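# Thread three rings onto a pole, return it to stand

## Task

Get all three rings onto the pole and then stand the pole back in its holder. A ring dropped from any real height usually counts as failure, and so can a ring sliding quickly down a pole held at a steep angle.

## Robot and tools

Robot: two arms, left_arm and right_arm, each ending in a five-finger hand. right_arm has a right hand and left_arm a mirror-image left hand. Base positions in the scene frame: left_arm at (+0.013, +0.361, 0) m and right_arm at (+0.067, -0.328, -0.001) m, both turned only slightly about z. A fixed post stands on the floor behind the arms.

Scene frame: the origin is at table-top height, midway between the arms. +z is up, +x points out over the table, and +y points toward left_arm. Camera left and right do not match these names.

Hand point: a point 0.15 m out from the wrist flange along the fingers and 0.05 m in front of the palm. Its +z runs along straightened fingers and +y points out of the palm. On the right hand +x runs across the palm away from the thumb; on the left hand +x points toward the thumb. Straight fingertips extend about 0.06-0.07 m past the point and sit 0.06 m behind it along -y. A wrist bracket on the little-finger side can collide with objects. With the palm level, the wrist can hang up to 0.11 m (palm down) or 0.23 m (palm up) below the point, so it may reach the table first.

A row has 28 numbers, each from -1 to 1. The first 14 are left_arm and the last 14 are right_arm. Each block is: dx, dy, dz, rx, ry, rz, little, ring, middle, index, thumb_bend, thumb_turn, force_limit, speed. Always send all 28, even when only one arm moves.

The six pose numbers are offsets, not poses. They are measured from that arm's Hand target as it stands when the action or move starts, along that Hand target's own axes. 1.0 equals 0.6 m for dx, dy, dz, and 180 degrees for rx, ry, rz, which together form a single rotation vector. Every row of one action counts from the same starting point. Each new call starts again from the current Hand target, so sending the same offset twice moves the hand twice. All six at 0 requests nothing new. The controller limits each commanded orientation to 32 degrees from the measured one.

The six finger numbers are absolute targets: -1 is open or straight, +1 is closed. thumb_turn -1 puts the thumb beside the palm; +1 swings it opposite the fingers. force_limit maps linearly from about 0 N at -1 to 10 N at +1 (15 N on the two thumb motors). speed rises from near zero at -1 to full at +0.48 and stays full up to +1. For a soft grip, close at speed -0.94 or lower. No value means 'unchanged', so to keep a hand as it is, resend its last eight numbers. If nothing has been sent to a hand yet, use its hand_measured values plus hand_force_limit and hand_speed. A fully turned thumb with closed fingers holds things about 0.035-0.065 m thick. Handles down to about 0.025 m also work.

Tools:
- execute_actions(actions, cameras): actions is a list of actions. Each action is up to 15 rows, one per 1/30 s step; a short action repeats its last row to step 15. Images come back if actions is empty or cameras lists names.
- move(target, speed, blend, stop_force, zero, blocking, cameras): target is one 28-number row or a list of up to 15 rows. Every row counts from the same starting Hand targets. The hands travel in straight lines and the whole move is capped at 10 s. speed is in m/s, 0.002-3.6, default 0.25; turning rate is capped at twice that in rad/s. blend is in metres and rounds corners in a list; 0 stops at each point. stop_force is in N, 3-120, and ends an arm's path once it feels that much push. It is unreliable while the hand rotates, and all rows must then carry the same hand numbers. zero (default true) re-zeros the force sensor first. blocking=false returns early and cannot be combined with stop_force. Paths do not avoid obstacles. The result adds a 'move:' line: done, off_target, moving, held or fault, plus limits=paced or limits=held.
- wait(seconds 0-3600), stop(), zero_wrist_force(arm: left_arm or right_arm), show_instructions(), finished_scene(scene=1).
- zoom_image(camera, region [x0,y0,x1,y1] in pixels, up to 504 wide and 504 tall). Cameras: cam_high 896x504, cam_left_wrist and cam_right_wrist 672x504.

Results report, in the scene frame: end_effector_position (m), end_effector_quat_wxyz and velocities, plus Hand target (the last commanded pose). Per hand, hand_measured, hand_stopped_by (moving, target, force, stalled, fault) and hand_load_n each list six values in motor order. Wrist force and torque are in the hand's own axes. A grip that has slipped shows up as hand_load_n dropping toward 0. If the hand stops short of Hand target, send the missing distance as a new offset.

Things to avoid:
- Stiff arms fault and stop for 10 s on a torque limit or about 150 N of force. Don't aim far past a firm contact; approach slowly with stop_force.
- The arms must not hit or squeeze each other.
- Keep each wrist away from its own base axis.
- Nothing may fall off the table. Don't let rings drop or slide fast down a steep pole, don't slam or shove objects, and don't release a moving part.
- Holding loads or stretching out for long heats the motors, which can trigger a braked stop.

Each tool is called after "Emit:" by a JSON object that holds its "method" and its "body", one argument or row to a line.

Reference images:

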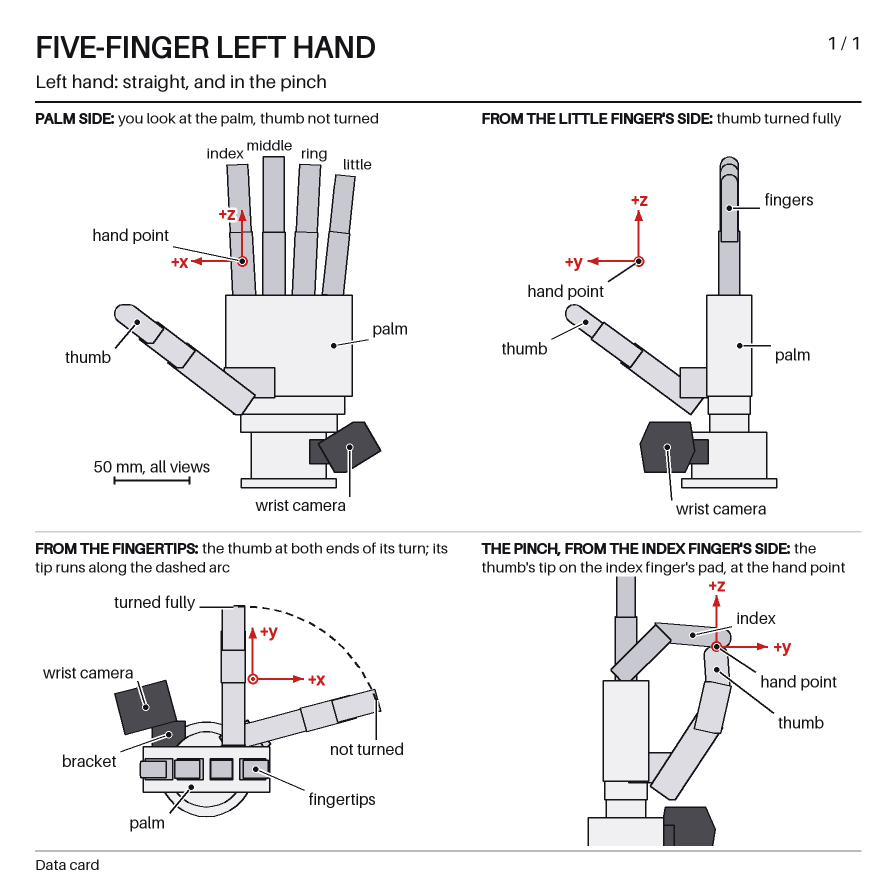

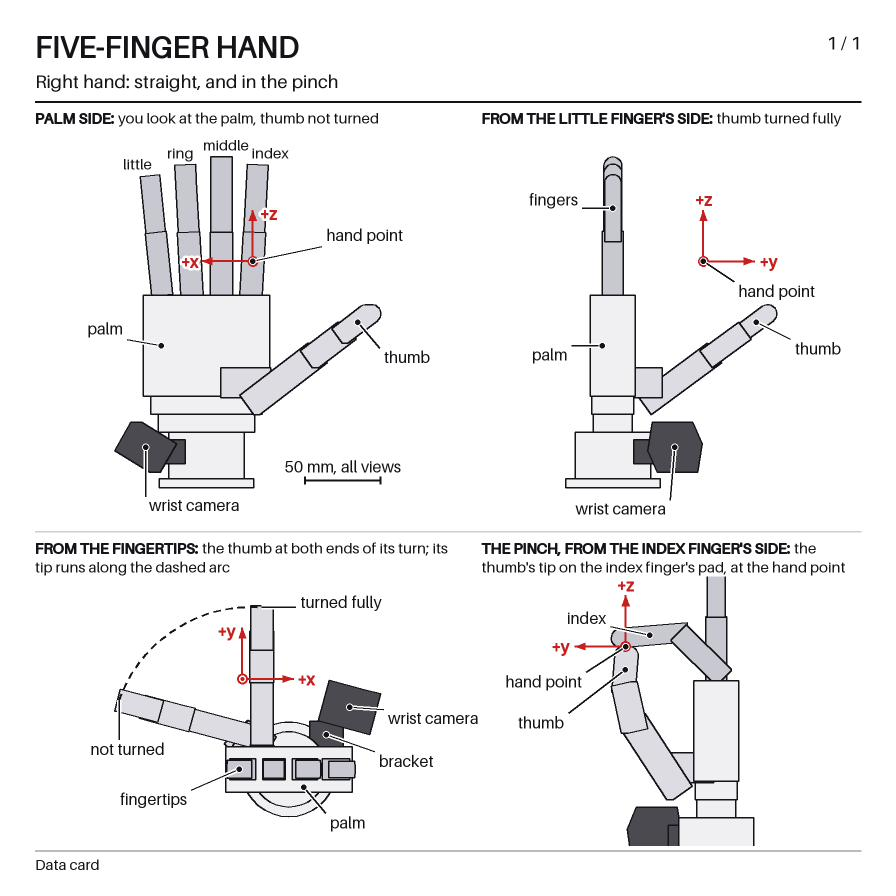

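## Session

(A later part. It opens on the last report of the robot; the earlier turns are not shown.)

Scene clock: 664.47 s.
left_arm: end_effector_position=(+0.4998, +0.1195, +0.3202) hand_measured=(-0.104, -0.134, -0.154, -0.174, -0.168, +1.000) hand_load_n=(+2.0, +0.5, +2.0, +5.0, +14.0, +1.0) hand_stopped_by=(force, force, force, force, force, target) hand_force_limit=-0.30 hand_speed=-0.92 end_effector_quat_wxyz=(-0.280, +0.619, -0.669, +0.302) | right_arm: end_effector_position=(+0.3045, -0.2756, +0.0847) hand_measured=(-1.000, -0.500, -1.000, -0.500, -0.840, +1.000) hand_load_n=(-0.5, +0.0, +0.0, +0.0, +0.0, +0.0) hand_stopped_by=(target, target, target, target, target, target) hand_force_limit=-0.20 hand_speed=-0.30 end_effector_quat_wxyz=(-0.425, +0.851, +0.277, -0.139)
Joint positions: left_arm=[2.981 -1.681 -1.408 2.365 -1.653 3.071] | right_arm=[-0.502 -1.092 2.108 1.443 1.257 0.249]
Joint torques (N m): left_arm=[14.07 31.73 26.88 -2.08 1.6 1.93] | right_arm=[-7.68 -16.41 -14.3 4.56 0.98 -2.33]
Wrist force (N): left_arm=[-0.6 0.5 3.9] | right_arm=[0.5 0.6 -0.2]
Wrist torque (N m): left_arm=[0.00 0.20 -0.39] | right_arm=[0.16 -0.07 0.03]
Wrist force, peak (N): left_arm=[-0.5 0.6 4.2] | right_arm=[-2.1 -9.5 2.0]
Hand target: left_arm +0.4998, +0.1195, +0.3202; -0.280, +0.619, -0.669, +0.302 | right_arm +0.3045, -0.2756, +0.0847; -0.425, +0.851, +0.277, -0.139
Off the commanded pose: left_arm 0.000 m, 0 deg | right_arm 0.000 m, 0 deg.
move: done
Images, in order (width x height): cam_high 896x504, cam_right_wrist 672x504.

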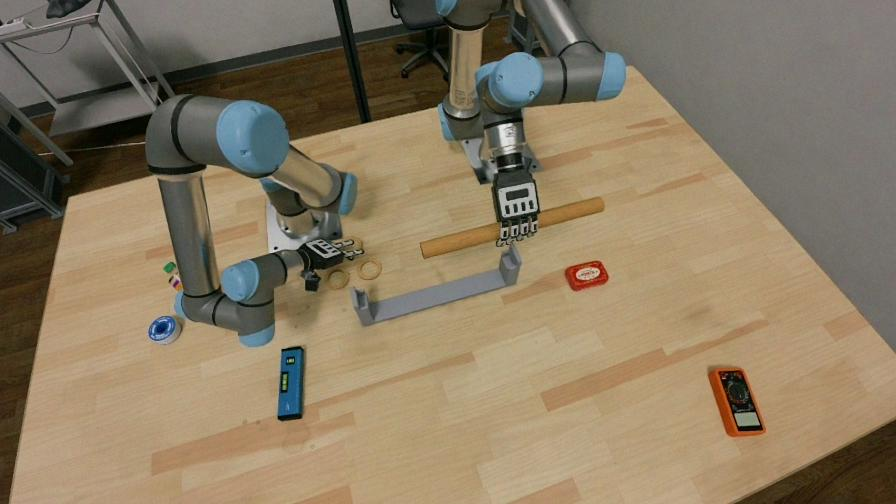

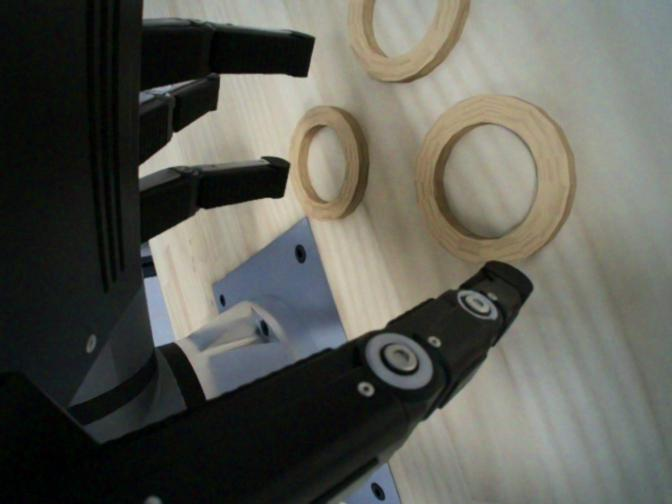

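Emit:
{"method": "move", "body": {
  "target": [0,0,0,0,0,0,0.7,0.7,0.7,0.7,0.7,1,-0.3,-0.92,0.0012,0.0634,0.0398,0,0,0,-1,-0.5,-1,-0.5,-0.84,1,-0.2,-0.3],
  "speed": 0.04,
  "stop_force": 8,
  "cameras": ["cam_right_wrist"]
}}

Scene clock: 692.20 s.
left_arm: end_effector_position=(+0.4998, +0.1195, +0.3202) hand_measured=(-0.104, -0.134, -0.154, -0.174, -0.168, +1.000) hand_load_n=(+2.0, +0.5, +2.5, +5.0, +13.5, +1.0) hand_stopped_by=(force, force, force, force, force, target) hand_force_limit=-0.30 hand_speed=-0.92 end_effector_quat_wxyz=(-0.280, +0.619, -0.669, +0.302) | right_arm: end_effector_position=(+0.3072, -0.2783, +0.0400) hand_measured=(-1.000, -0.500, -1.000, -0.500, -0.840, +1.000) hand_load_n=(+0.0, +0.0, +0.0, +0.0, +0.0, +0.0) hand_stopped_by=(target, target, target, target, target, target) hand_force_limit=-0.20 hand_speed=-0.30 end_effector_quat_wxyz=(-0.425, +0.851, +0.277, -0.139)
Joint positions: left_arm=[2.981 -1.681 -1.408 2.365 -1.653 3.071] | right_arm=[-0.504 -0.98 2.105 1.334 1.259 0.247]
Joint torques (N m): left_arm=[13.21 31.63 25.72 -2.19 1.64 2] | right_arm=[-7.76 -18.45 -11.78 1.01 0.93 -2.5]
Wrist force (N): left_arm=[-0.5 0.3 3.8] | right_arm=[0.2 0.5 -0.4]
Wrist torque (N m): left_arm=[-0.02 0.18 -0.39] | right_arm=[0.16 -0.02 0.01]
Wrist force, peak (N): left_arm=[-0.5 0.5 4.1] | right_arm=[0.5 0.8 -0.5]
Hand target: left_arm +0.4998, +0.1195, +0.3202; -0.280, +0.619, -0.669, +0.302 | right_arm +0.3072, -0.2783, +0.0400; -0.425, +0.851, +0.277, -0.139
Off the commanded pose: left_arm 0.000 m, 0 deg | right_arm 0.000 m, 0 deg.
move: done

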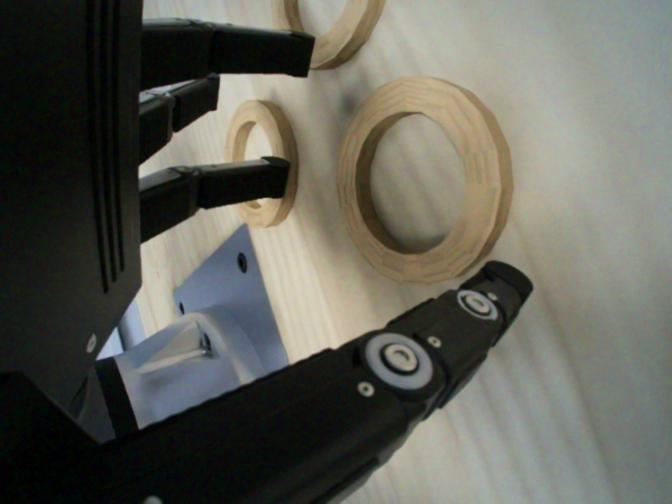

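Emit:
{"method": "move", "body": {
  "target": [0,0,0,0,0,0,0.7,0.7,0.7,0.7,0.7,1,-0.3,-0.92,-0.003,0.01695,0.01077,0,0,0,-1,-0.5,-1,-0.5,-0.84,1,-0.2,-0.3],
  "speed": 0.02,
  "stop_force": 6,
  "cameras": ["cam_right_wrist"]
}}

Scene clock: 703.07 s.
left_arm: end_effector_position=(+0.4998, +0.1195, +0.3202) hand_measured=(-0.104, -0.134, -0.154, -0.174, -0.168, +1.000) hand_load_n=(+2.0, +0.5, +2.5, +4.5, +14.0, +1.5) hand_stopped_by=(force, force, force, force, force, target) hand_force_limit=-0.30 hand_speed=-0.92 end_effector_quat_wxyz=(-0.280, +0.619, -0.669, +0.302) | right_arm: end_effector_position=(+0.3063, -0.2801, +0.0279) hand_measured=(-1.000, -0.500, -1.000, -0.500, -0.840, +1.000) hand_load_n=(+0.0, +0.0, +0.0, +0.0, +0.0, +0.0) hand_stopped_by=(target, target, target, target, target, target) hand_force_limit=-0.20 hand_speed=-0.30 end_effector_quat_wxyz=(-0.425, +0.851, +0.277, -0.139)
Joint positions: left_arm=[2.981 -1.681 -1.408 2.365 -1.653 3.071] | right_arm=[-0.51 -0.951 2.107 1.304 1.264 0.243]
Joint torques (N m): left_arm=[12.83 31.11 26.88 -2.1 1.52 1.92] | right_arm=[-7.93 -19.54 2.21 0.99 1.02 -2.32]
Wrist force (N): left_arm=[-0.5 0.6 3.6] | right_arm=[0.3 0.5 -0.1]
Wrist torque (N m): left_arm=[0.02 0.18 -0.39] | right_arm=[0.13 -0.04 0.01]
Wrist force, peak (N): left_arm=[-0.5 0.4 4.1] | right_arm=[0.5 0.7 -0.5]
Hand target: left_arm +0.4998, +0.1195, +0.3202; -0.280, +0.619, -0.669, +0.302 | right_arm +0.3063, -0.2801, +0.0279; -0.425, +0.851, +0.277, -0.139
Off the commanded pose: left_arm 0.000 m, 0 deg | right_arm 0.000 m, 0 deg.
move: done

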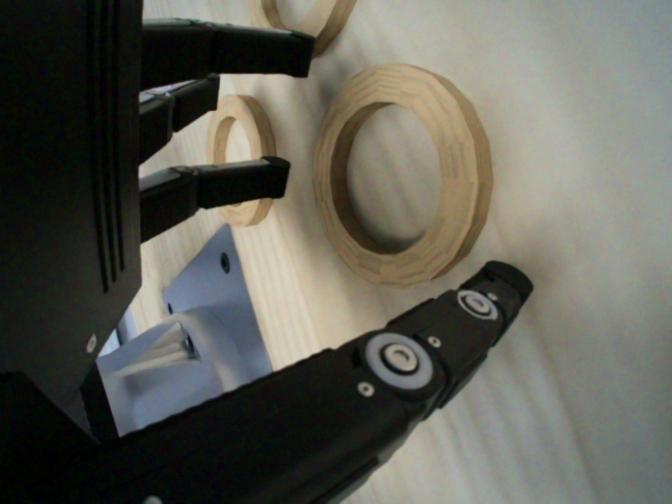

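Emit:
{"method": "move", "body": {
  "target": [0,0,0,0,0,0,0.7,0.7,0.7,0.7,0.7,1,-0.3,-0.92,0,0.01594,0.0121,0,0,0,-1,-0.5,-1,-0.5,-0.84,1,-0.2,-0.3],
  "speed": 0.005,
  "stop_force": 3,
  "cameras": ["cam_right_wrist"]
}}

Scene clock: 718.33 s.
left_arm: end_effector_position=(+0.4998, +0.1195, +0.3202) hand_measured=(-0.104, -0.134, -0.154, -0.174, -0.168, +1.000) hand_load_n=(+2.0, +0.5, +2.0, +5.0, +13.5, +1.5) hand_stopped_by=(force, force, force, force, force, target) hand_force_limit=-0.30 hand_speed=-0.92 end_effector_quat_wxyz=(-0.280, +0.619, -0.669, +0.302) | right_arm: end_effector_position=(+0.3062, -0.2801, +0.0187) hand_measured=(-1.000, -0.500, -1.000, -0.500, -0.840, +1.000) hand_load_n=(+0.0, +0.0, +0.0, +0.0, +0.0, +0.0) hand_stopped_by=(target, target, target, target, target, target) hand_force_limit=-0.20 hand_speed=-0.30 end_effector_quat_wxyz=(-0.425, +0.851, +0.277, -0.139)
Joint positions: left_arm=[2.981 -1.681 -1.408 2.365 -1.653 3.071] | right_arm=[-0.51 -0.927 2.105 1.282 1.264 0.243]
Joint torques (N m): left_arm=[12.82 31.33 25.57 -2.13 1.46 1.9] | right_arm=[-5.21 -44.42 -4.55 3.99 0.97 -2.4]
Wrist force (N): left_arm=[-0.3 0.4 3.8] | right_arm=[-0.1 -2.2 -2.5]
Wrist torque (N m): left_arm=[-0.02 0.15 -0.37] | right_arm=[-0.05 0.03 -0.03]
Wrist force, peak (N): left_arm=[-0.4 0.5 4.0] | right_arm=[-0.3 -5.4 -4.9]
Hand target: left_arm +0.4998, +0.1195, +0.3202; -0.280, +0.619, -0.669, +0.302 | right_arm +0.3062, -0.2801, +0.0187; -0.425, +0.851, +0.277, -0.139 (not the last commanded pose)
Off the commanded pose: left_arm 0.000 m, 0 deg | right_arm 0.003 m, 0 deg.
move: contact (right_arm)

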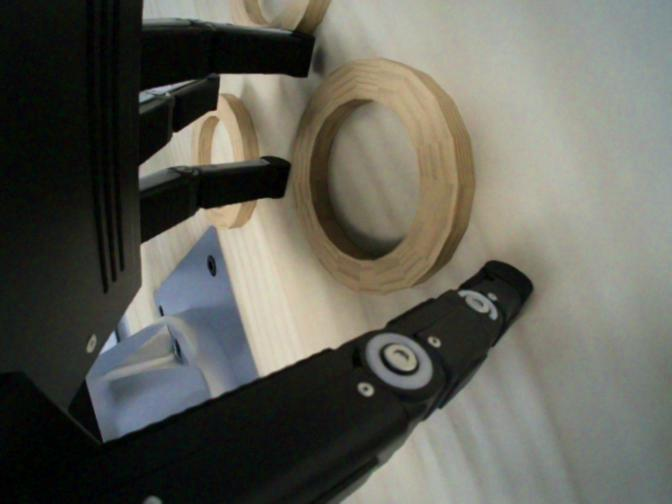

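Emit:
{"method": "move", "body": {
  "target": [
    [0,0,0,0,0,0,0.7,0.7,0.7,0.7,0.7,1,-0.3,-0.92,0,-0.00133,-0.00101,0,0,0,-1,-0.5,-1,-0.5,-0.84,1,-0.2,-0.3],
    [0,0,0,0,0,0,0.7,0.7,0.7,0.7,0.7,1,-0.3,-0.92,0,-0.00133,-0.00101,0,0,0,-1,-0.38,-1,-0.38,-0.70,1,-0.6,-0.9]
  ],
  "speed": 0.01,
  "cameras": ["cam_right_wrist"]
}}

Scene clock: 735.43 s.
left_arm: end_effector_position=(+0.4998, +0.1195, +0.3202) hand_measured=(-0.104, -0.134, -0.154, -0.174, -0.168, +1.000) hand_load_n=(+2.0, +0.5, +2.0, +4.5, +13.5, +1.0) hand_stopped_by=(force, force, force, force, force, target) hand_force_limit=-0.30 hand_speed=-0.92 end_effector_quat_wxyz=(-0.280, +0.619, -0.669, +0.302) | right_arm: end_effector_position=(+0.3062, -0.2801, +0.0197) hand_measured=(-1.000, -0.380, -1.000, -0.380, -0.700, +1.000) hand_load_n=(+0.0, +0.0, +0.0, +0.0, +0.0, +0.0) hand_stopped_by=(target, target, target, target, target, target) hand_force_limit=-0.60 hand_speed=-0.90 end_effector_quat_wxyz=(-0.425, +0.851, +0.277, -0.139)
Joint positions: left_arm=[2.981 -1.681 -1.408 2.365 -1.653 3.071] | right_arm=[-0.51 -0.93 2.106 1.284 1.264 0.243]
Joint torques (N m): left_arm=[12.99 30.54 26.34 -2.15 1.54 1.89] | right_arm=[1.89 -46.26 2.21 4.48 0.81 -2.28]
Wrist force (N): left_arm=[-0.4 0.5 4.0] | right_arm=[0.5 0.5 -0.1]
Wrist torque (N m): left_arm=[0.00 0.17 -0.38] | right_arm=[0.15 -0.08 0.04]
Wrist force, peak (N): left_arm=[-0.3 0.4 4.1] | right_arm=[0.0 -2.4 -2.6]
Hand target: left_arm +0.4998, +0.1195, +0.3202; -0.280, +0.619, -0.669, +0.302 | right_arm +0.3062, -0.2801, +0.0197; -0.425, +0.851, +0.277, -0.139
Off the commanded pose: left_arm 0.000 m, 0 deg | right_arm 0.000 m, 0 deg.
move: done

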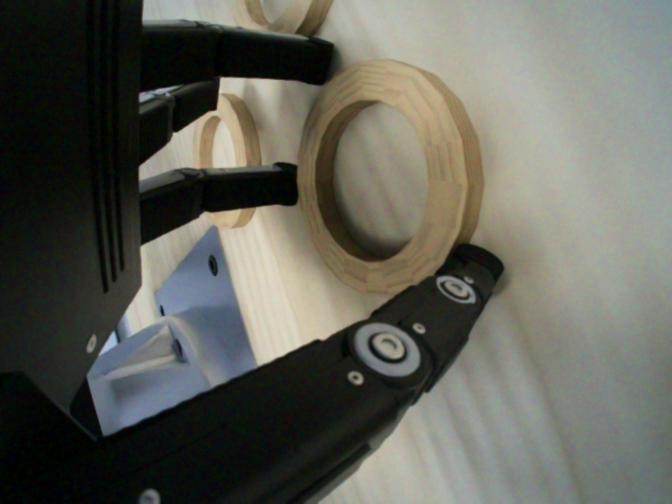

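Emit:
{"method": "zoom_image", "body": {
  "camera": "cam_right_wrist",
  "region": [250, 20, 550, 320]
}}

Scaled by 1.680 from the camera's image (finer frame: 960x720).

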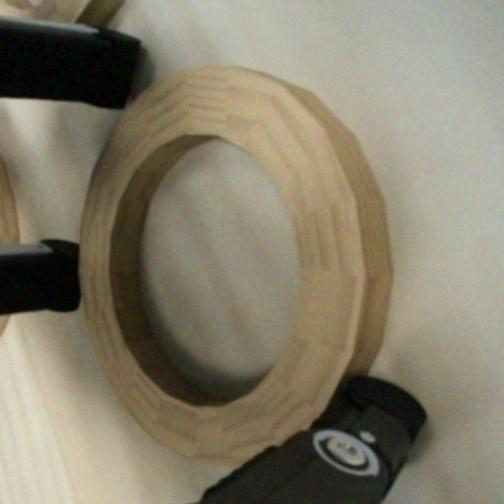

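Emit:
{"method": "move", "body": {
  "target": [0,0,0,0,0,0,0.7,0.7,0.7,0.7,0.7,1,-0.3,-0.92,0,0,0,0,0,0,-1,-0.26,-1,-0.26,-0.66,1,-0.6,-0.92],
  "cameras": ["cam_right_wrist"]
}}

Scene clock: 741.30 s.
left_arm: end_effector_position=(+0.4998, +0.1195, +0.3202) hand_measured=(-0.104, -0.134, -0.154, -0.174, -0.168, +1.000) hand_load_n=(+2.0, +0.5, +2.0, +5.0, +14.0, +1.0) hand_stopped_by=(force, force, force, force, force, target) hand_force_limit=-0.30 hand_speed=-0.92 end_effector_quat_wxyz=(-0.280, +0.619, -0.669, +0.302) | right_arm: end_effector_position=(+0.3062, -0.2801, +0.0197) hand_measured=(-1.000, -0.292, -1.000, -0.344, -0.680, +1.000) hand_load_n=(+0.0, +2.5, +0.0, +2.0, +4.5, +0.5) hand_stopped_by=(target, force, target, force, force, target) hand_force_limit=-0.60 hand_speed=-0.92 end_effector_quat_wxyz=(-0.425, +0.851, +0.277, -0.139)
Joint positions: left_arm=[2.981 -1.681 -1.408 2.365 -1.653 3.071] | right_arm=[-0.51 -0.93 2.106 1.284 1.264 0.243]
Joint torques (N m): left_arm=[13.51 30.42 25.86 -2.18 1.73 1.85] | right_arm=[3.29 -45.5 1.12 3.84 0.8 -2.22]
Wrist force (N): left_arm=[-0.5 0.4 3.8] | right_arm=[0.5 -0.7 -0.6]
Wrist torque (N m): left_arm=[-0.01 0.19 -0.39] | right_arm=[0.10 -0.04 -0.01]
Wrist force, peak (N): left_arm=[-0.3 0.5 4.0] | right_arm=[0.7 -1.0 -0.8]
Hand target: left_arm +0.4998, +0.1195, +0.3202; -0.280, +0.619, -0.669, +0.302 | right_arm +0.3062, -0.2801, +0.0197; -0.425, +0.851, +0.277, -0.139
Off the commanded pose: left_arm 0.000 m, 0 deg | right_arm 0.000 m, 0 deg.
move: done

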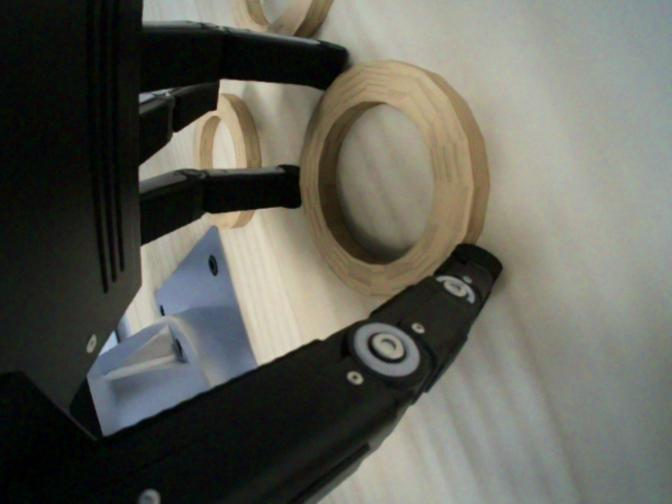

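Emit:
{"method": "move", "body": {
  "target": [0,0,0,0,0,0,0.7,0.7,0.7,0.7,0.7,1,-0.3,-0.92,0,-0.0664,-0.0504,0,0,0,-1,-0.26,-1,-0.26,-0.66,1,-0.6,-0.92],
  "speed": 0.03,
  "cameras": ["cam_right_wrist"]
}}

Scene clock: 746.57 s.
left_arm: end_effector_position=(+0.4998, +0.1195, +0.3202) hand_measured=(-0.104, -0.134, -0.154, -0.174, -0.168, +1.000) hand_load_n=(+2.0, +0.5, +2.5, +4.5, +14.0, +1.5) hand_stopped_by=(force, force, force, force, force, target) hand_force_limit=-0.30 hand_speed=-0.92 end_effector_quat_wxyz=(-0.280, +0.619, -0.669, +0.302) | right_arm: end_effector_position=(+0.3065, -0.2802, +0.0696) hand_measured=(-1.000, -0.292, -1.000, -0.344, -0.680, +1.000) hand_load_n=(+0.0, +2.5, +0.0, +2.5, +4.5, +1.0) hand_stopped_by=(target, force, target, force, force, target) hand_force_limit=-0.60 hand_speed=-0.92 end_effector_quat_wxyz=(-0.425, +0.851, +0.277, -0.139)
Joint positions: left_arm=[2.981 -1.681 -1.408 2.365 -1.653 3.071] | right_arm=[-0.51 -1.052 2.104 1.409 1.264 0.243]
Joint torques (N m): left_arm=[12.89 30.23 25.4 -2.1 1.56 1.9] | right_arm=[3.34 -42.47 -13 4.53 -1 -0.11]
Wrist force (N): left_arm=[-0.5 0.4 3.8] | right_arm=[0.3 0.6 -0.1]
Wrist torque (N m): left_arm=[-0.01 0.18 -0.39] | right_arm=[0.15 -0.04 0.02]
Wrist force, peak (N): left_arm=[-0.4 0.2 4.1] | right_arm=[0.6 -1.2 -0.8]
Hand target: left_arm +0.4998, +0.1195, +0.3202; -0.280, +0.619, -0.669, +0.302 | right_arm +0.3065, -0.2802, +0.0697; -0.425, +0.851, +0.277, -0.139
Off the commanded pose: left_arm 0.000 m, 0 deg | right_arm 0.000 m, 0 deg.
move: done

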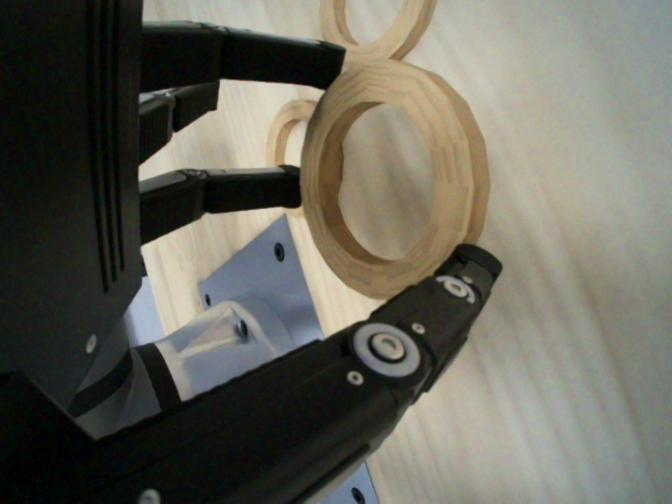

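Emit:
{"method": "move", "body": {
  "target": [0,0,0,0,0,0,0.7,0.7,0.7,0.7,0.7,1,-0.3,-0.92,0,-0.2391,-0.1815,0,0,0,-1,-0.26,-1,-0.26,-0.66,1,-0.6,-0.92],
  "speed": 0.1
}}

Emit:
{"method": "move", "body": {
  "target": [0,0,0,0,0,0,0.7,0.7,0.7,0.7,0.7,1,-0.3,-0.92,0.087,-0.0187,-0.1968,-0.2128,-0.1107,-0.8089,-1,-0.26,-1,-0.26,-0.66,1,-0.6,-0.92],
  "speed": 0.18,
  "cameras": ["all"]
}}

Scene clock: 778.83 s.
left_arm: end_effector_position=(+0.4998, +0.1195, +0.3202) hand_measured=(-0.104, -0.134, -0.154, -0.174, -0.168, +1.000) hand_load_n=(+2.0, +0.5, +2.5, +4.5, +14.0, +1.5) hand_stopped_by=(force, force, force, force, force, target) hand_force_limit=-0.30 hand_speed=-0.92 end_effector_quat_wxyz=(-0.280, +0.619, -0.669, +0.302) | right_arm: end_effector_position=(+0.3074, -0.2807, +0.2498) hand_measured=(-1.000, -0.292, -1.000, -0.344, -0.680, +1.000) hand_load_n=(+0.0, +2.5, +0.0, +2.0, +4.5, +0.5) hand_stopped_by=(target, force, target, force, force, target) hand_force_limit=-0.60 hand_speed=-0.92 end_effector_quat_wxyz=(-0.425, +0.851, +0.277, -0.139)
Joint positions: left_arm=[2.981 -1.681 -1.408 2.365 -1.653 3.071] | right_arm=[-0.51 -1.394 1.958 1.896 1.264 0.243]
Joint torques (N m): left_arm=[12.19 30.21 25.88 -2.07 1.59 2] | right_arm=[-1.33 -36.7 -20.64 4.71 0.61 0.01]
Wrist force (N): left_arm=[-0.5 0.5 3.7] | right_arm=[0.3 0.6 0.0]
Wrist torque (N m): left_arm=[0.00 0.18 -0.39] | right_arm=[0.14 -0.04 0.02]
Wrist force, peak (N): left_arm=[-0.5 0.6 4.0] | right_arm=[0.2 1.3 0.0]
Hand target: left_arm +0.4998, +0.1195, +0.3202; -0.280, +0.619, -0.669, +0.302 | right_arm +0.3074, -0.2807, +0.2498; -0.425, +0.851, +0.277, -0.139
Off the commanded pose: left_arm 0.000 m, 0 deg | right_arm 0.000 m, 0 deg.
move: done

Scene clock: 786.73 s.
left_arm: end_effector_position=(+0.4998, +0.1195, +0.3202) hand_measured=(-0.104, -0.134, -0.154, -0.174, -0.168, +1.000) hand_load_n=(+2.0, +0.5, +2.0, +5.0, +14.0, +1.0) hand_stopped_by=(force, force, force, force, force, target) hand_force_limit=-0.30 hand_speed=-0.92 end_effector_quat_wxyz=(-0.280, +0.619, -0.669, +0.302) | right_arm: end_effector_position=(+0.4013, -0.3208, +0.3295) hand_measured=(-1.000, -0.292, -1.000, -0.344, -0.680, +1.000) hand_load_n=(+0.0, +2.5, +0.0, +2.0, +4.5, +1.0) hand_stopped_by=(target, force, target, force, force, target) hand_force_limit=-0.60 hand_speed=-0.92 end_effector_quat_wxyz=(+0.010, +0.036, +0.947, +0.320)
Joint positions: left_arm=[2.981 -1.681 -1.408 2.365 -1.653 3.071] | right_arm=[-0.934 -1.476 1.853 1.735 1.186 -2.578]
Joint torques (N m): left_arm=[12.51 29.87 25.22 -2.14 1.5 1.96] | right_arm=[-3.36 -8.14 -21.65 4.75 -2.22 -2.27]
Wrist force (N): left_arm=[-0.4 0.5 3.7] | right_arm=[0.3 -0.5 -0.1]
Wrist torque (N m): left_arm=[0.01 0.17 -0.39] | right_arm=[-0.01 -0.09 0.18]
Wrist force, peak (N): left_arm=[-0.3 0.5 4.0] | right_arm=[1.3 -0.5 0.0]
Hand target: left_arm +0.4998, +0.1195, +0.3202; -0.280, +0.619, -0.669, +0.302 | right_arm +0.4013, -0.3207, +0.3296; +0.010, +0.036, +0.947, +0.320
Off the commanded pose: left_arm 0.000 m, 0 deg | right_arm 0.000 m, 0 deg.
move: done

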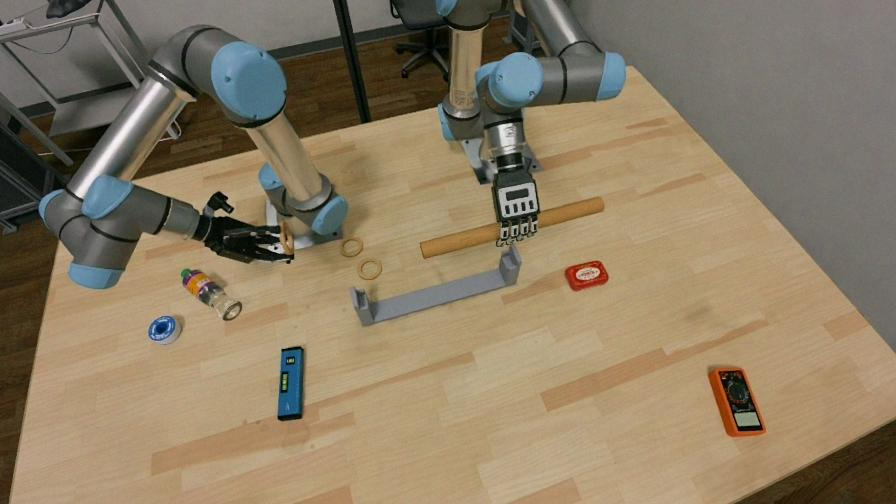

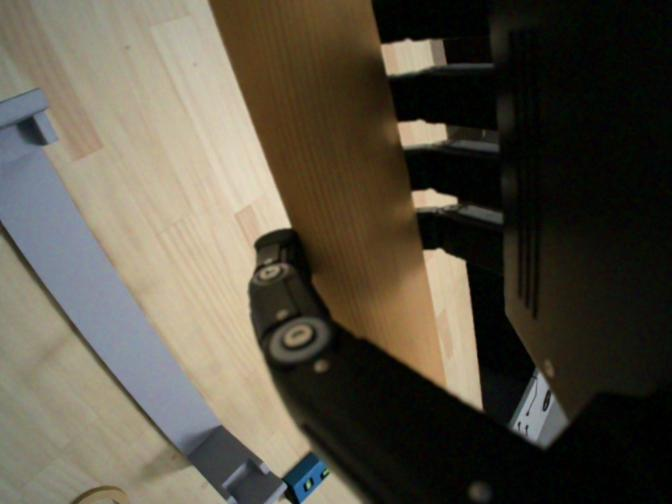

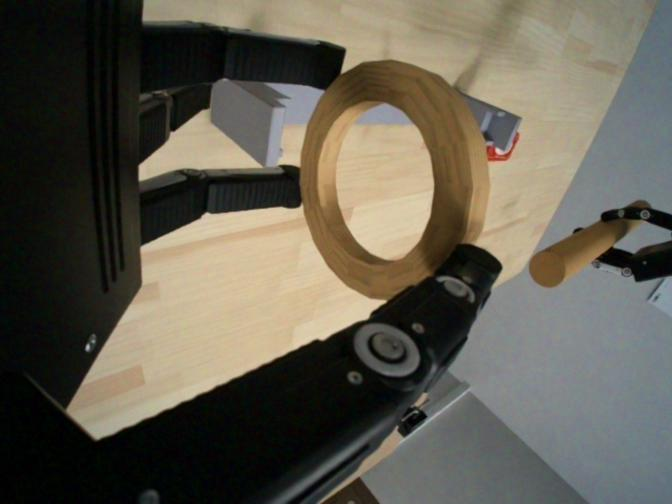

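Emit:
{"method": "zoom_image", "body": {
  "camera": "cam_right_wrist",
  "region": [500, 150, 672, 322]
}}

Emit:
{"method": "zoom_image", "body": {
  "camera": "cam_right_wrist",
  "region": [270, 40, 530, 320]
}}

Scaled by 2.930 from the camera's image (finer frame: 960x720).

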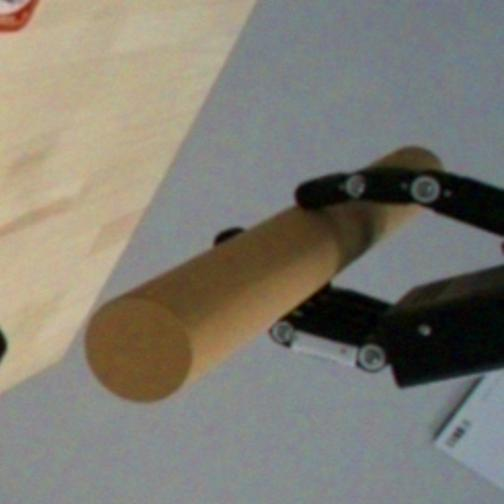

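Scaled by 1.800 from the camera's image (finer frame: 960x720).

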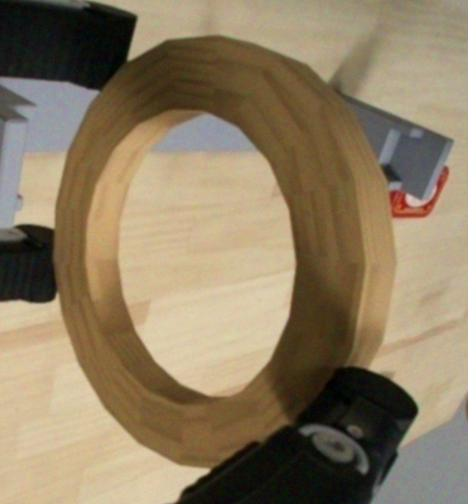

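Emit:
{"method": "move", "body": {
  "target": [0,0,0,0,0,0,0.7,0.7,0.7,0.7,0.7,1,-0.3,-0.92,-0.1668,0.2032,0.1733,0,0,0,-1,-0.26,-1,-0.26,-0.66,1,-0.6,-0.92],
  "speed": 0.1,
  "cameras": ["all"]
}}

Emit:
{"method": "zoom_image", "body": {
  "camera": "cam_right_wrist",
  "region": [270, 40, 670, 440]
}}

Scene clock: 830.33 s.
left_arm: end_effector_position=(+0.4998, +0.1195, +0.3202) hand_measured=(-0.104, -0.134, -0.154, -0.174, -0.168, +1.000) hand_load_n=(+2.0, +0.5, +2.5, +5.0, +14.0, +1.5) hand_stopped_by=(force, force, force, force, force, target) hand_force_limit=-0.30 hand_speed=-0.92 end_effector_quat_wxyz=(-0.280, +0.619, -0.669, +0.302) | right_arm: end_effector_position=(+0.5130, -0.1686, +0.3207) hand_measured=(-1.000, -0.292, -1.000, -0.344, -0.680, +1.000) hand_load_n=(+0.0, +2.5, +0.0, +2.0, +4.5, +1.0) hand_stopped_by=(target, force, target, force, force, target) hand_force_limit=-0.60 hand_speed=-0.92 end_effector_quat_wxyz=(+0.010, +0.036, +0.947, +0.320)
Joint positions: left_arm=[2.981 -1.681 -1.408 2.365 -1.653 3.071] | right_arm=[-0.389 -1.328 1.632 1.53 0.966 -2.008]
Joint torques (N m): left_arm=[12.59 29.97 25.41 -2.06 1.56 1.87] | right_arm=[7.24 -15.82 -22.75 1.05 -2.7 2.22]
Wrist force (N): left_arm=[-0.5 0.3 3.8] | right_arm=[0.6 -0.3 -0.1]
Wrist torque (N m): left_arm=[-0.02 0.18 -0.39] | right_arm=[0.01 -0.13 0.06]
Wrist force, peak (N): left_arm=[-0.4 0.6 4.0] | right_arm=[0.9 -0.9 -0.6]
Hand target: left_arm +0.4998, +0.1195, +0.3202; -0.280, +0.619, -0.669, +0.302 | right_arm +0.5130, -0.1686, +0.3207; +0.010, +0.036, +0.947, +0.320
Off the commanded pose: left_arm 0.000 m, 0 deg | right_arm 0.000 m, 0 deg.
move: done

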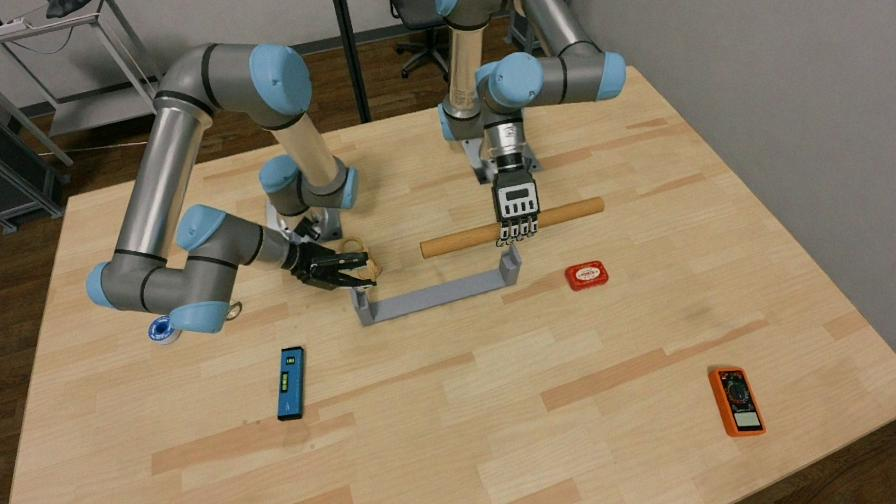

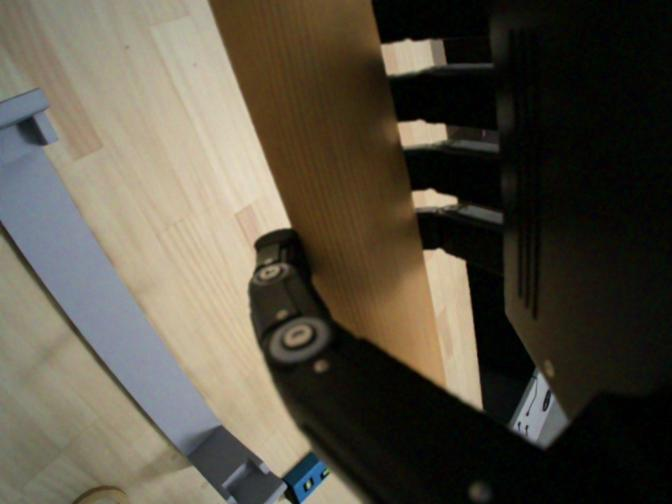

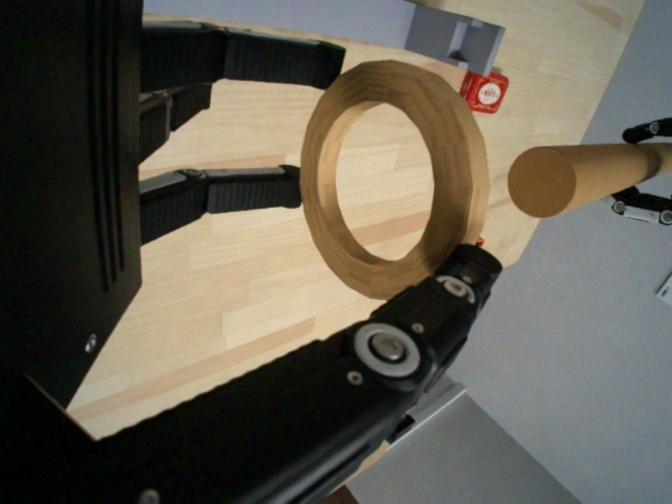

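Scaled by 1.260 from the camera's image (finer frame: 960x720).

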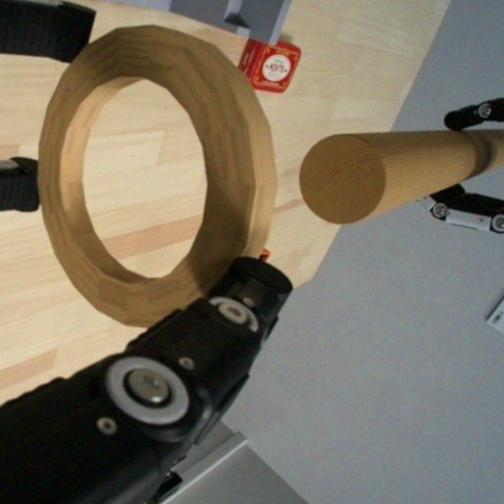

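Emit:
{"method": "move", "body": {
  "target": [0,0,0,0,0,0,0.7,0.7,0.7,0.7,0.7,1,-0.3,-0.92,-0.003,0.0742,0.0422,0.0126,0.0119,-0.0157,-1,-0.26,-1,-0.26,-0.66,1,-0.6,-0.92],
  "speed": 0.06,
  "cameras": ["cam_right_wrist"]
}}

Emit:
{"method": "zoom_image", "body": {
  "camera": "cam_right_wrist",
  "region": [270, 20, 670, 420]
}}

Scene clock: 853.00 s.
left_arm: end_effector_position=(+0.4998, +0.1195, +0.3202) hand_measured=(-0.104, -0.134, -0.154, -0.174, -0.168, +1.000) hand_load_n=(+2.0, +0.5, +2.5, +4.5, +14.0, +1.5) hand_stopped_by=(force, force, force, force, force, target) hand_force_limit=-0.30 hand_speed=-0.92 end_effector_quat_wxyz=(-0.280, +0.619, -0.669, +0.302) | right_arm: end_effector_position=(+0.5186, -0.1182, +0.3276) hand_measured=(-1.000, -0.292, -1.000, -0.344, -0.680, +1.000) hand_load_n=(+0.0, +2.5, -0.5, +2.5, +4.5, +1.0) hand_stopped_by=(target, force, target, force, force, target) hand_force_limit=-0.60 hand_speed=-0.92 end_effector_quat_wxyz=(+0.000, +0.007, +0.953, +0.302)
Joint positions: left_arm=[2.981 -1.681 -1.408 2.365 -1.653 3.071] | right_arm=[-0.241 -1.298 1.535 1.523 0.984 -1.897]
Joint torques (N m): left_arm=[12.08 30.14 25.73 -2.07 1.49 1.94] | right_arm=[6.98 -17.2 -24.3 2.36 0.45 2.5]
Wrist force (N): left_arm=[-0.5 0.5 3.9] | right_arm=[0.5 -0.4 -0.3]
Wrist torque (N m): left_arm=[0.00 0.18 -0.39] | right_arm=[0.02 -0.12 0.05]
Wrist force, peak (N): left_arm=[-0.4 0.3 4.0] | right_arm=[0.6 -0.9 -0.4]
Hand target: left_arm +0.4998, +0.1195, +0.3202; -0.280, +0.619, -0.669, +0.302 | right_arm +0.5186, -0.1181, +0.3276; +0.000, +0.007, +0.953, +0.302
Off the commanded pose: left_arm 0.000 m, 0 deg | right_arm 0.000 m, 0 deg.
move: done

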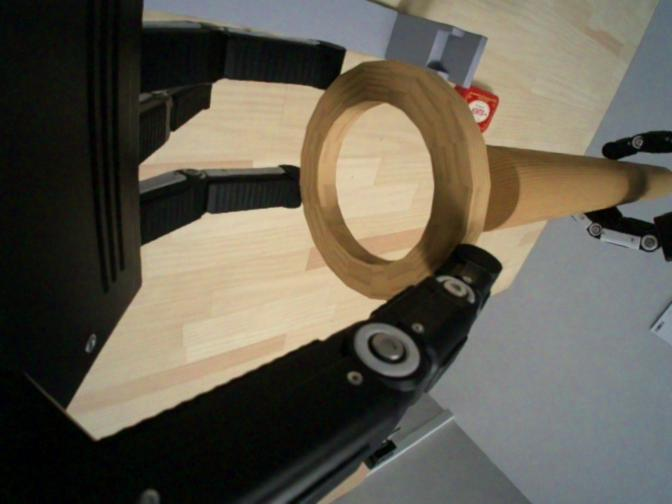

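Scaled by 1.260 from the camera's image (finer frame: 960x720).

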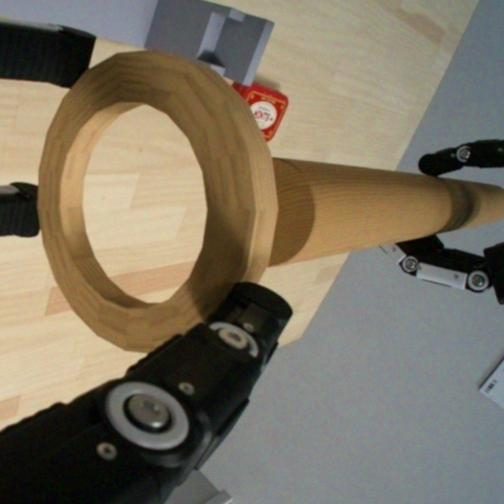

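Emit:
{"method": "move", "body": {
  "target": [0,0,0,0,0,0,0.7,0.7,0.7,0.7,0.7,1,-0.3,-0.92,-0.0042,0.0547,0.0383,0,0,0,-1,-0.26,-1,-0.26,-0.66,1,-0.6,-0.92],
  "speed": 0.03,
  "stop_force": 5,
  "cameras": ["cam_right_wrist"]
}}

Emit:
{"method": "zoom_image", "body": {
  "camera": "cam_right_wrist",
  "region": [270, 20, 670, 420]
}}

Scene clock: 867.70 s.
left_arm: end_effector_position=(+0.4998, +0.1195, +0.3202) hand_measured=(-0.104, -0.134, -0.154, -0.174, -0.168, +1.000) hand_load_n=(+1.5, +0.5, +2.5, +5.0, +14.0, +1.0) hand_stopped_by=(force, force, force, force, force, target) hand_force_limit=-0.30 hand_speed=-0.92 end_effector_quat_wxyz=(-0.280, +0.619, -0.669, +0.302) | right_arm: end_effector_position=(+0.5216, -0.0781, +0.3277) hand_measured=(-1.000, -0.292, -1.000, -0.344, -0.680, +1.000) hand_load_n=(+0.0, +2.5, +0.0, +2.5, +4.5, +1.0) hand_stopped_by=(target, force, target, force, force, target) hand_force_limit=-0.60 hand_speed=-0.92 end_effector_quat_wxyz=(+0.000, +0.007, +0.953, +0.302)
Joint positions: left_arm=[2.981 -1.681 -1.408 2.365 -1.653 3.071] | right_arm=[-0.142 -1.283 1.498 1.478 0.968 -1.779]
Joint torques (N m): left_arm=[12.6 29.52 24.86 -2.08 1.61 1.87] | right_arm=[7.05 -18.96 -22.67 0.89 -2.72 2.35]
Wrist force (N): left_arm=[-0.3 0.5 3.7] | right_arm=[0.5 -0.3 -0.1]
Wrist torque (N m): left_arm=[0.00 0.15 -0.37] | right_arm=[0.02 -0.12 0.05]
Wrist force, peak (N): left_arm=[-0.2 0.5 4.0] | right_arm=[0.6 -0.8 -0.3]
Hand target: left_arm +0.4998, +0.1195, +0.3202; -0.280, +0.619, -0.669, +0.302 | right_arm +0.5216, -0.0781, +0.3277; +0.000, +0.007, +0.953, +0.302
Off the commanded pose: left_arm 0.000 m, 0 deg | right_arm 0.000 m, 0 deg.
move: done

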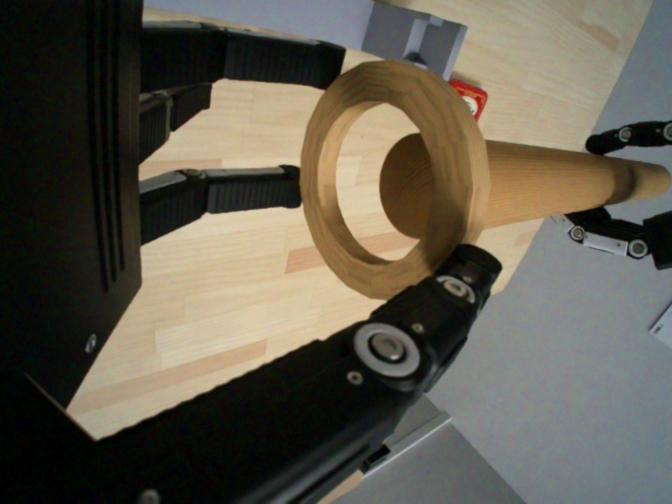

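Scaled by 1.260 from the camera's image (finer frame: 960x720).

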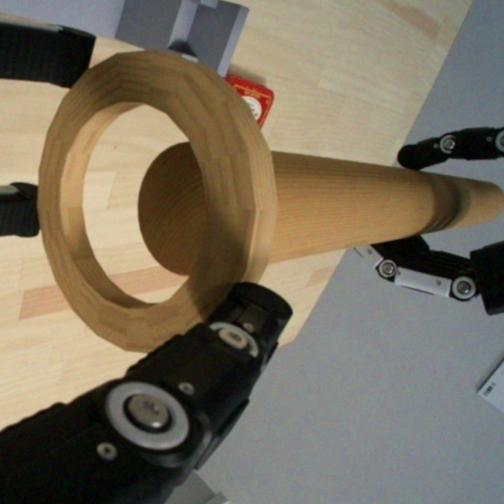

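Emit:
{"method": "move", "body": {
  "target": [0,0,0,0,0,0,0.7,0.7,0.7,0.7,0.7,1,-0.3,-0.92,-0.0023,0.0312,0.0195,0,0,0,-1,-0.26,-1,-0.26,-0.66,1,-0.6,-0.92],
  "speed": 0.02,
  "stop_force": 4,
  "cameras": ["cam_right_wrist"]
}}

Emit:
{"method": "zoom_image", "body": {
  "camera": "cam_right_wrist",
  "region": [270, 20, 670, 420]
}}

Scene clock: 877.50 s.
left_arm: end_effector_position=(+0.4998, +0.1195, +0.3202) hand_measured=(-0.104, -0.134, -0.154, -0.174, -0.168, +1.000) hand_load_n=(+2.0, +0.5, +2.0, +4.5, +14.0, +1.5) hand_stopped_by=(force, force, force, force, force, target) hand_force_limit=-0.30 hand_speed=-0.92 end_effector_quat_wxyz=(-0.280, +0.619, -0.669, +0.302) | right_arm: end_effector_position=(+0.5233, -0.0561, +0.3289) hand_measured=(-1.000, -0.292, -1.000, -0.344, -0.680, +1.000) hand_load_n=(+0.0, +2.5, +0.0, +2.5, +4.5, +1.0) hand_stopped_by=(target, force, target, force, force, target) hand_force_limit=-0.60 hand_speed=-0.92 end_effector_quat_wxyz=(+0.000, +0.007, +0.953, +0.302)
Joint positions: left_arm=[2.981 -1.681 -1.408 2.365 -1.653 3.071] | right_arm=[-0.088 -1.272 1.471 1.457 0.963 -1.713]
Joint torques (N m): left_arm=[12.26 29.27 25.6 -2.05 1.56 1.91] | right_arm=[6.81 -19.24 -23.67 0.86 -2.71 2.4]
Wrist force (N): left_arm=[-0.5 0.3 3.7] | right_arm=[0.6 -0.6 -0.2]
Wrist torque (N m): left_arm=[-0.02 0.17 -0.38] | right_arm=[-0.01 -0.12 0.06]
Wrist force, peak (N): left_arm=[-0.4 0.4 4.0] | right_arm=[0.7 -0.6 -0.3]
Hand target: left_arm +0.4998, +0.1195, +0.3202; -0.280, +0.619, -0.669, +0.302 | right_arm +0.5233, -0.0561, +0.3289; +0.000, +0.007, +0.953, +0.302
Off the commanded pose: left_arm 0.000 m, 0 deg | right_arm 0.000 m, 0 deg.
move: done

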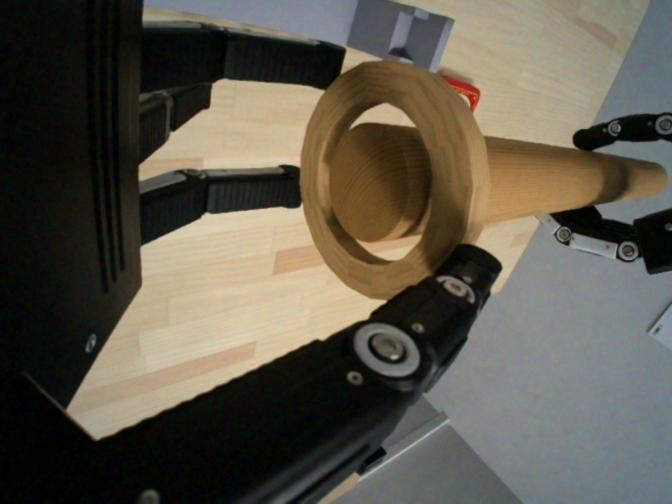

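Scaled by 1.260 from the camera's image (finer frame: 960x720).

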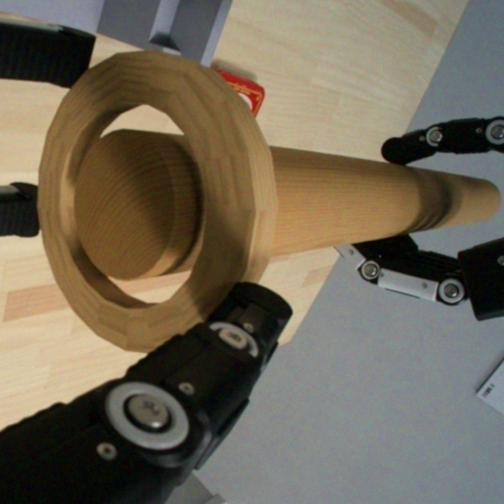

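Emit:
{"method": "move", "body": {
  "target": [0,0,0,0,0,0,0.7,0.7,0.7,0.7,0.7,1,-0.3,-0.92,0.0005,0.0405,0.0288,0,0,0,-1,-0.26,-1,-0.26,-0.66,1,-0.6,-0.92],
  "speed": 0.03,
  "stop_force": 4,
  "cameras": ["cam_right_wrist"]
}}

Emit:
{"method": "zoom_image", "body": {
  "camera": "cam_right_wrist",
  "region": [270, 20, 670, 420]
}}

Scene clock: 894.53 s.
left_arm: end_effector_position=(+0.4998, +0.1195, +0.3202) hand_measured=(-0.104, -0.134, -0.154, -0.174, -0.168, +1.000) hand_load_n=(+2.0, +0.5, +2.5, +5.0, +14.0, +1.5) hand_stopped_by=(force, force, force, force, force, target) hand_force_limit=-0.30 hand_speed=-0.92 end_effector_quat_wxyz=(-0.280, +0.619, -0.669, +0.302) | right_arm: end_effector_position=(+0.5233, -0.0263, +0.3288) hand_measured=(-1.000, -0.292, -1.000, -0.344, -0.680, +1.000) hand_load_n=(+0.0, +2.5, +0.0, +2.5, +4.5, +1.0) hand_stopped_by=(target, force, target, force, force, target) hand_force_limit=-0.60 hand_speed=-0.92 end_effector_quat_wxyz=(+0.000, +0.007, +0.953, +0.302)
Joint positions: left_arm=[2.981 -1.681 -1.408 2.365 -1.653 3.071] | right_arm=[-0.016 -1.257 1.439 1.425 0.958 -1.626]
Joint torques (N m): left_arm=[11.34 28.63 24.61 -2.16 1.58 1.88] | right_arm=[6.27 -19.56 -23.32 0.81 -2.02 2.34]
Wrist force (N): left_arm=[-0.3 0.3 3.6] | right_arm=[0.3 -0.5 -0.2]
Wrist torque (N m): left_arm=[-0.02 0.14 -0.38] | right_arm=[0.01 -0.09 0.04]
Wrist force, peak (N): left_arm=[-0.6 0.3 3.9] | right_arm=[0.8 -0.5 -0.1]
Hand target: left_arm +0.4998, +0.1195, +0.3202; -0.280, +0.619, -0.669, +0.302 | right_arm +0.5233, -0.0263, +0.3288; +0.000, +0.007, +0.953, +0.302
Off the commanded pose: left_arm 0.000 m, 0 deg | right_arm 0.000 m, 0 deg.
move: done

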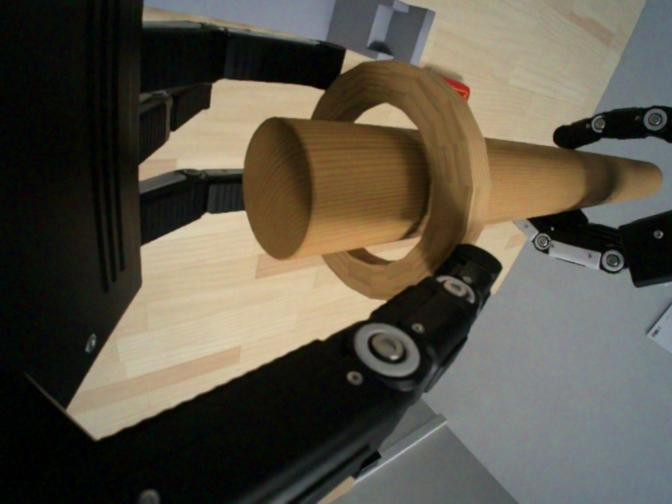

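Scaled by 1.260 from the camera's image (finer frame: 960x720).

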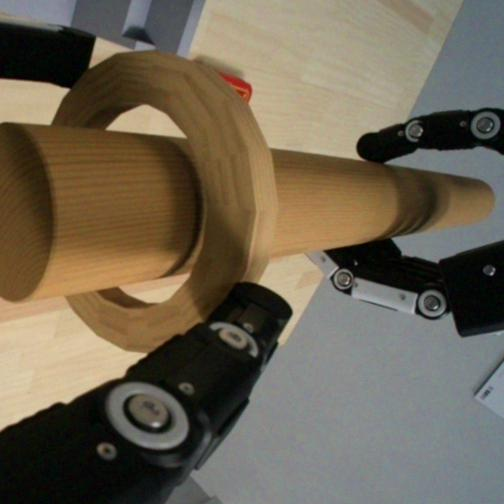

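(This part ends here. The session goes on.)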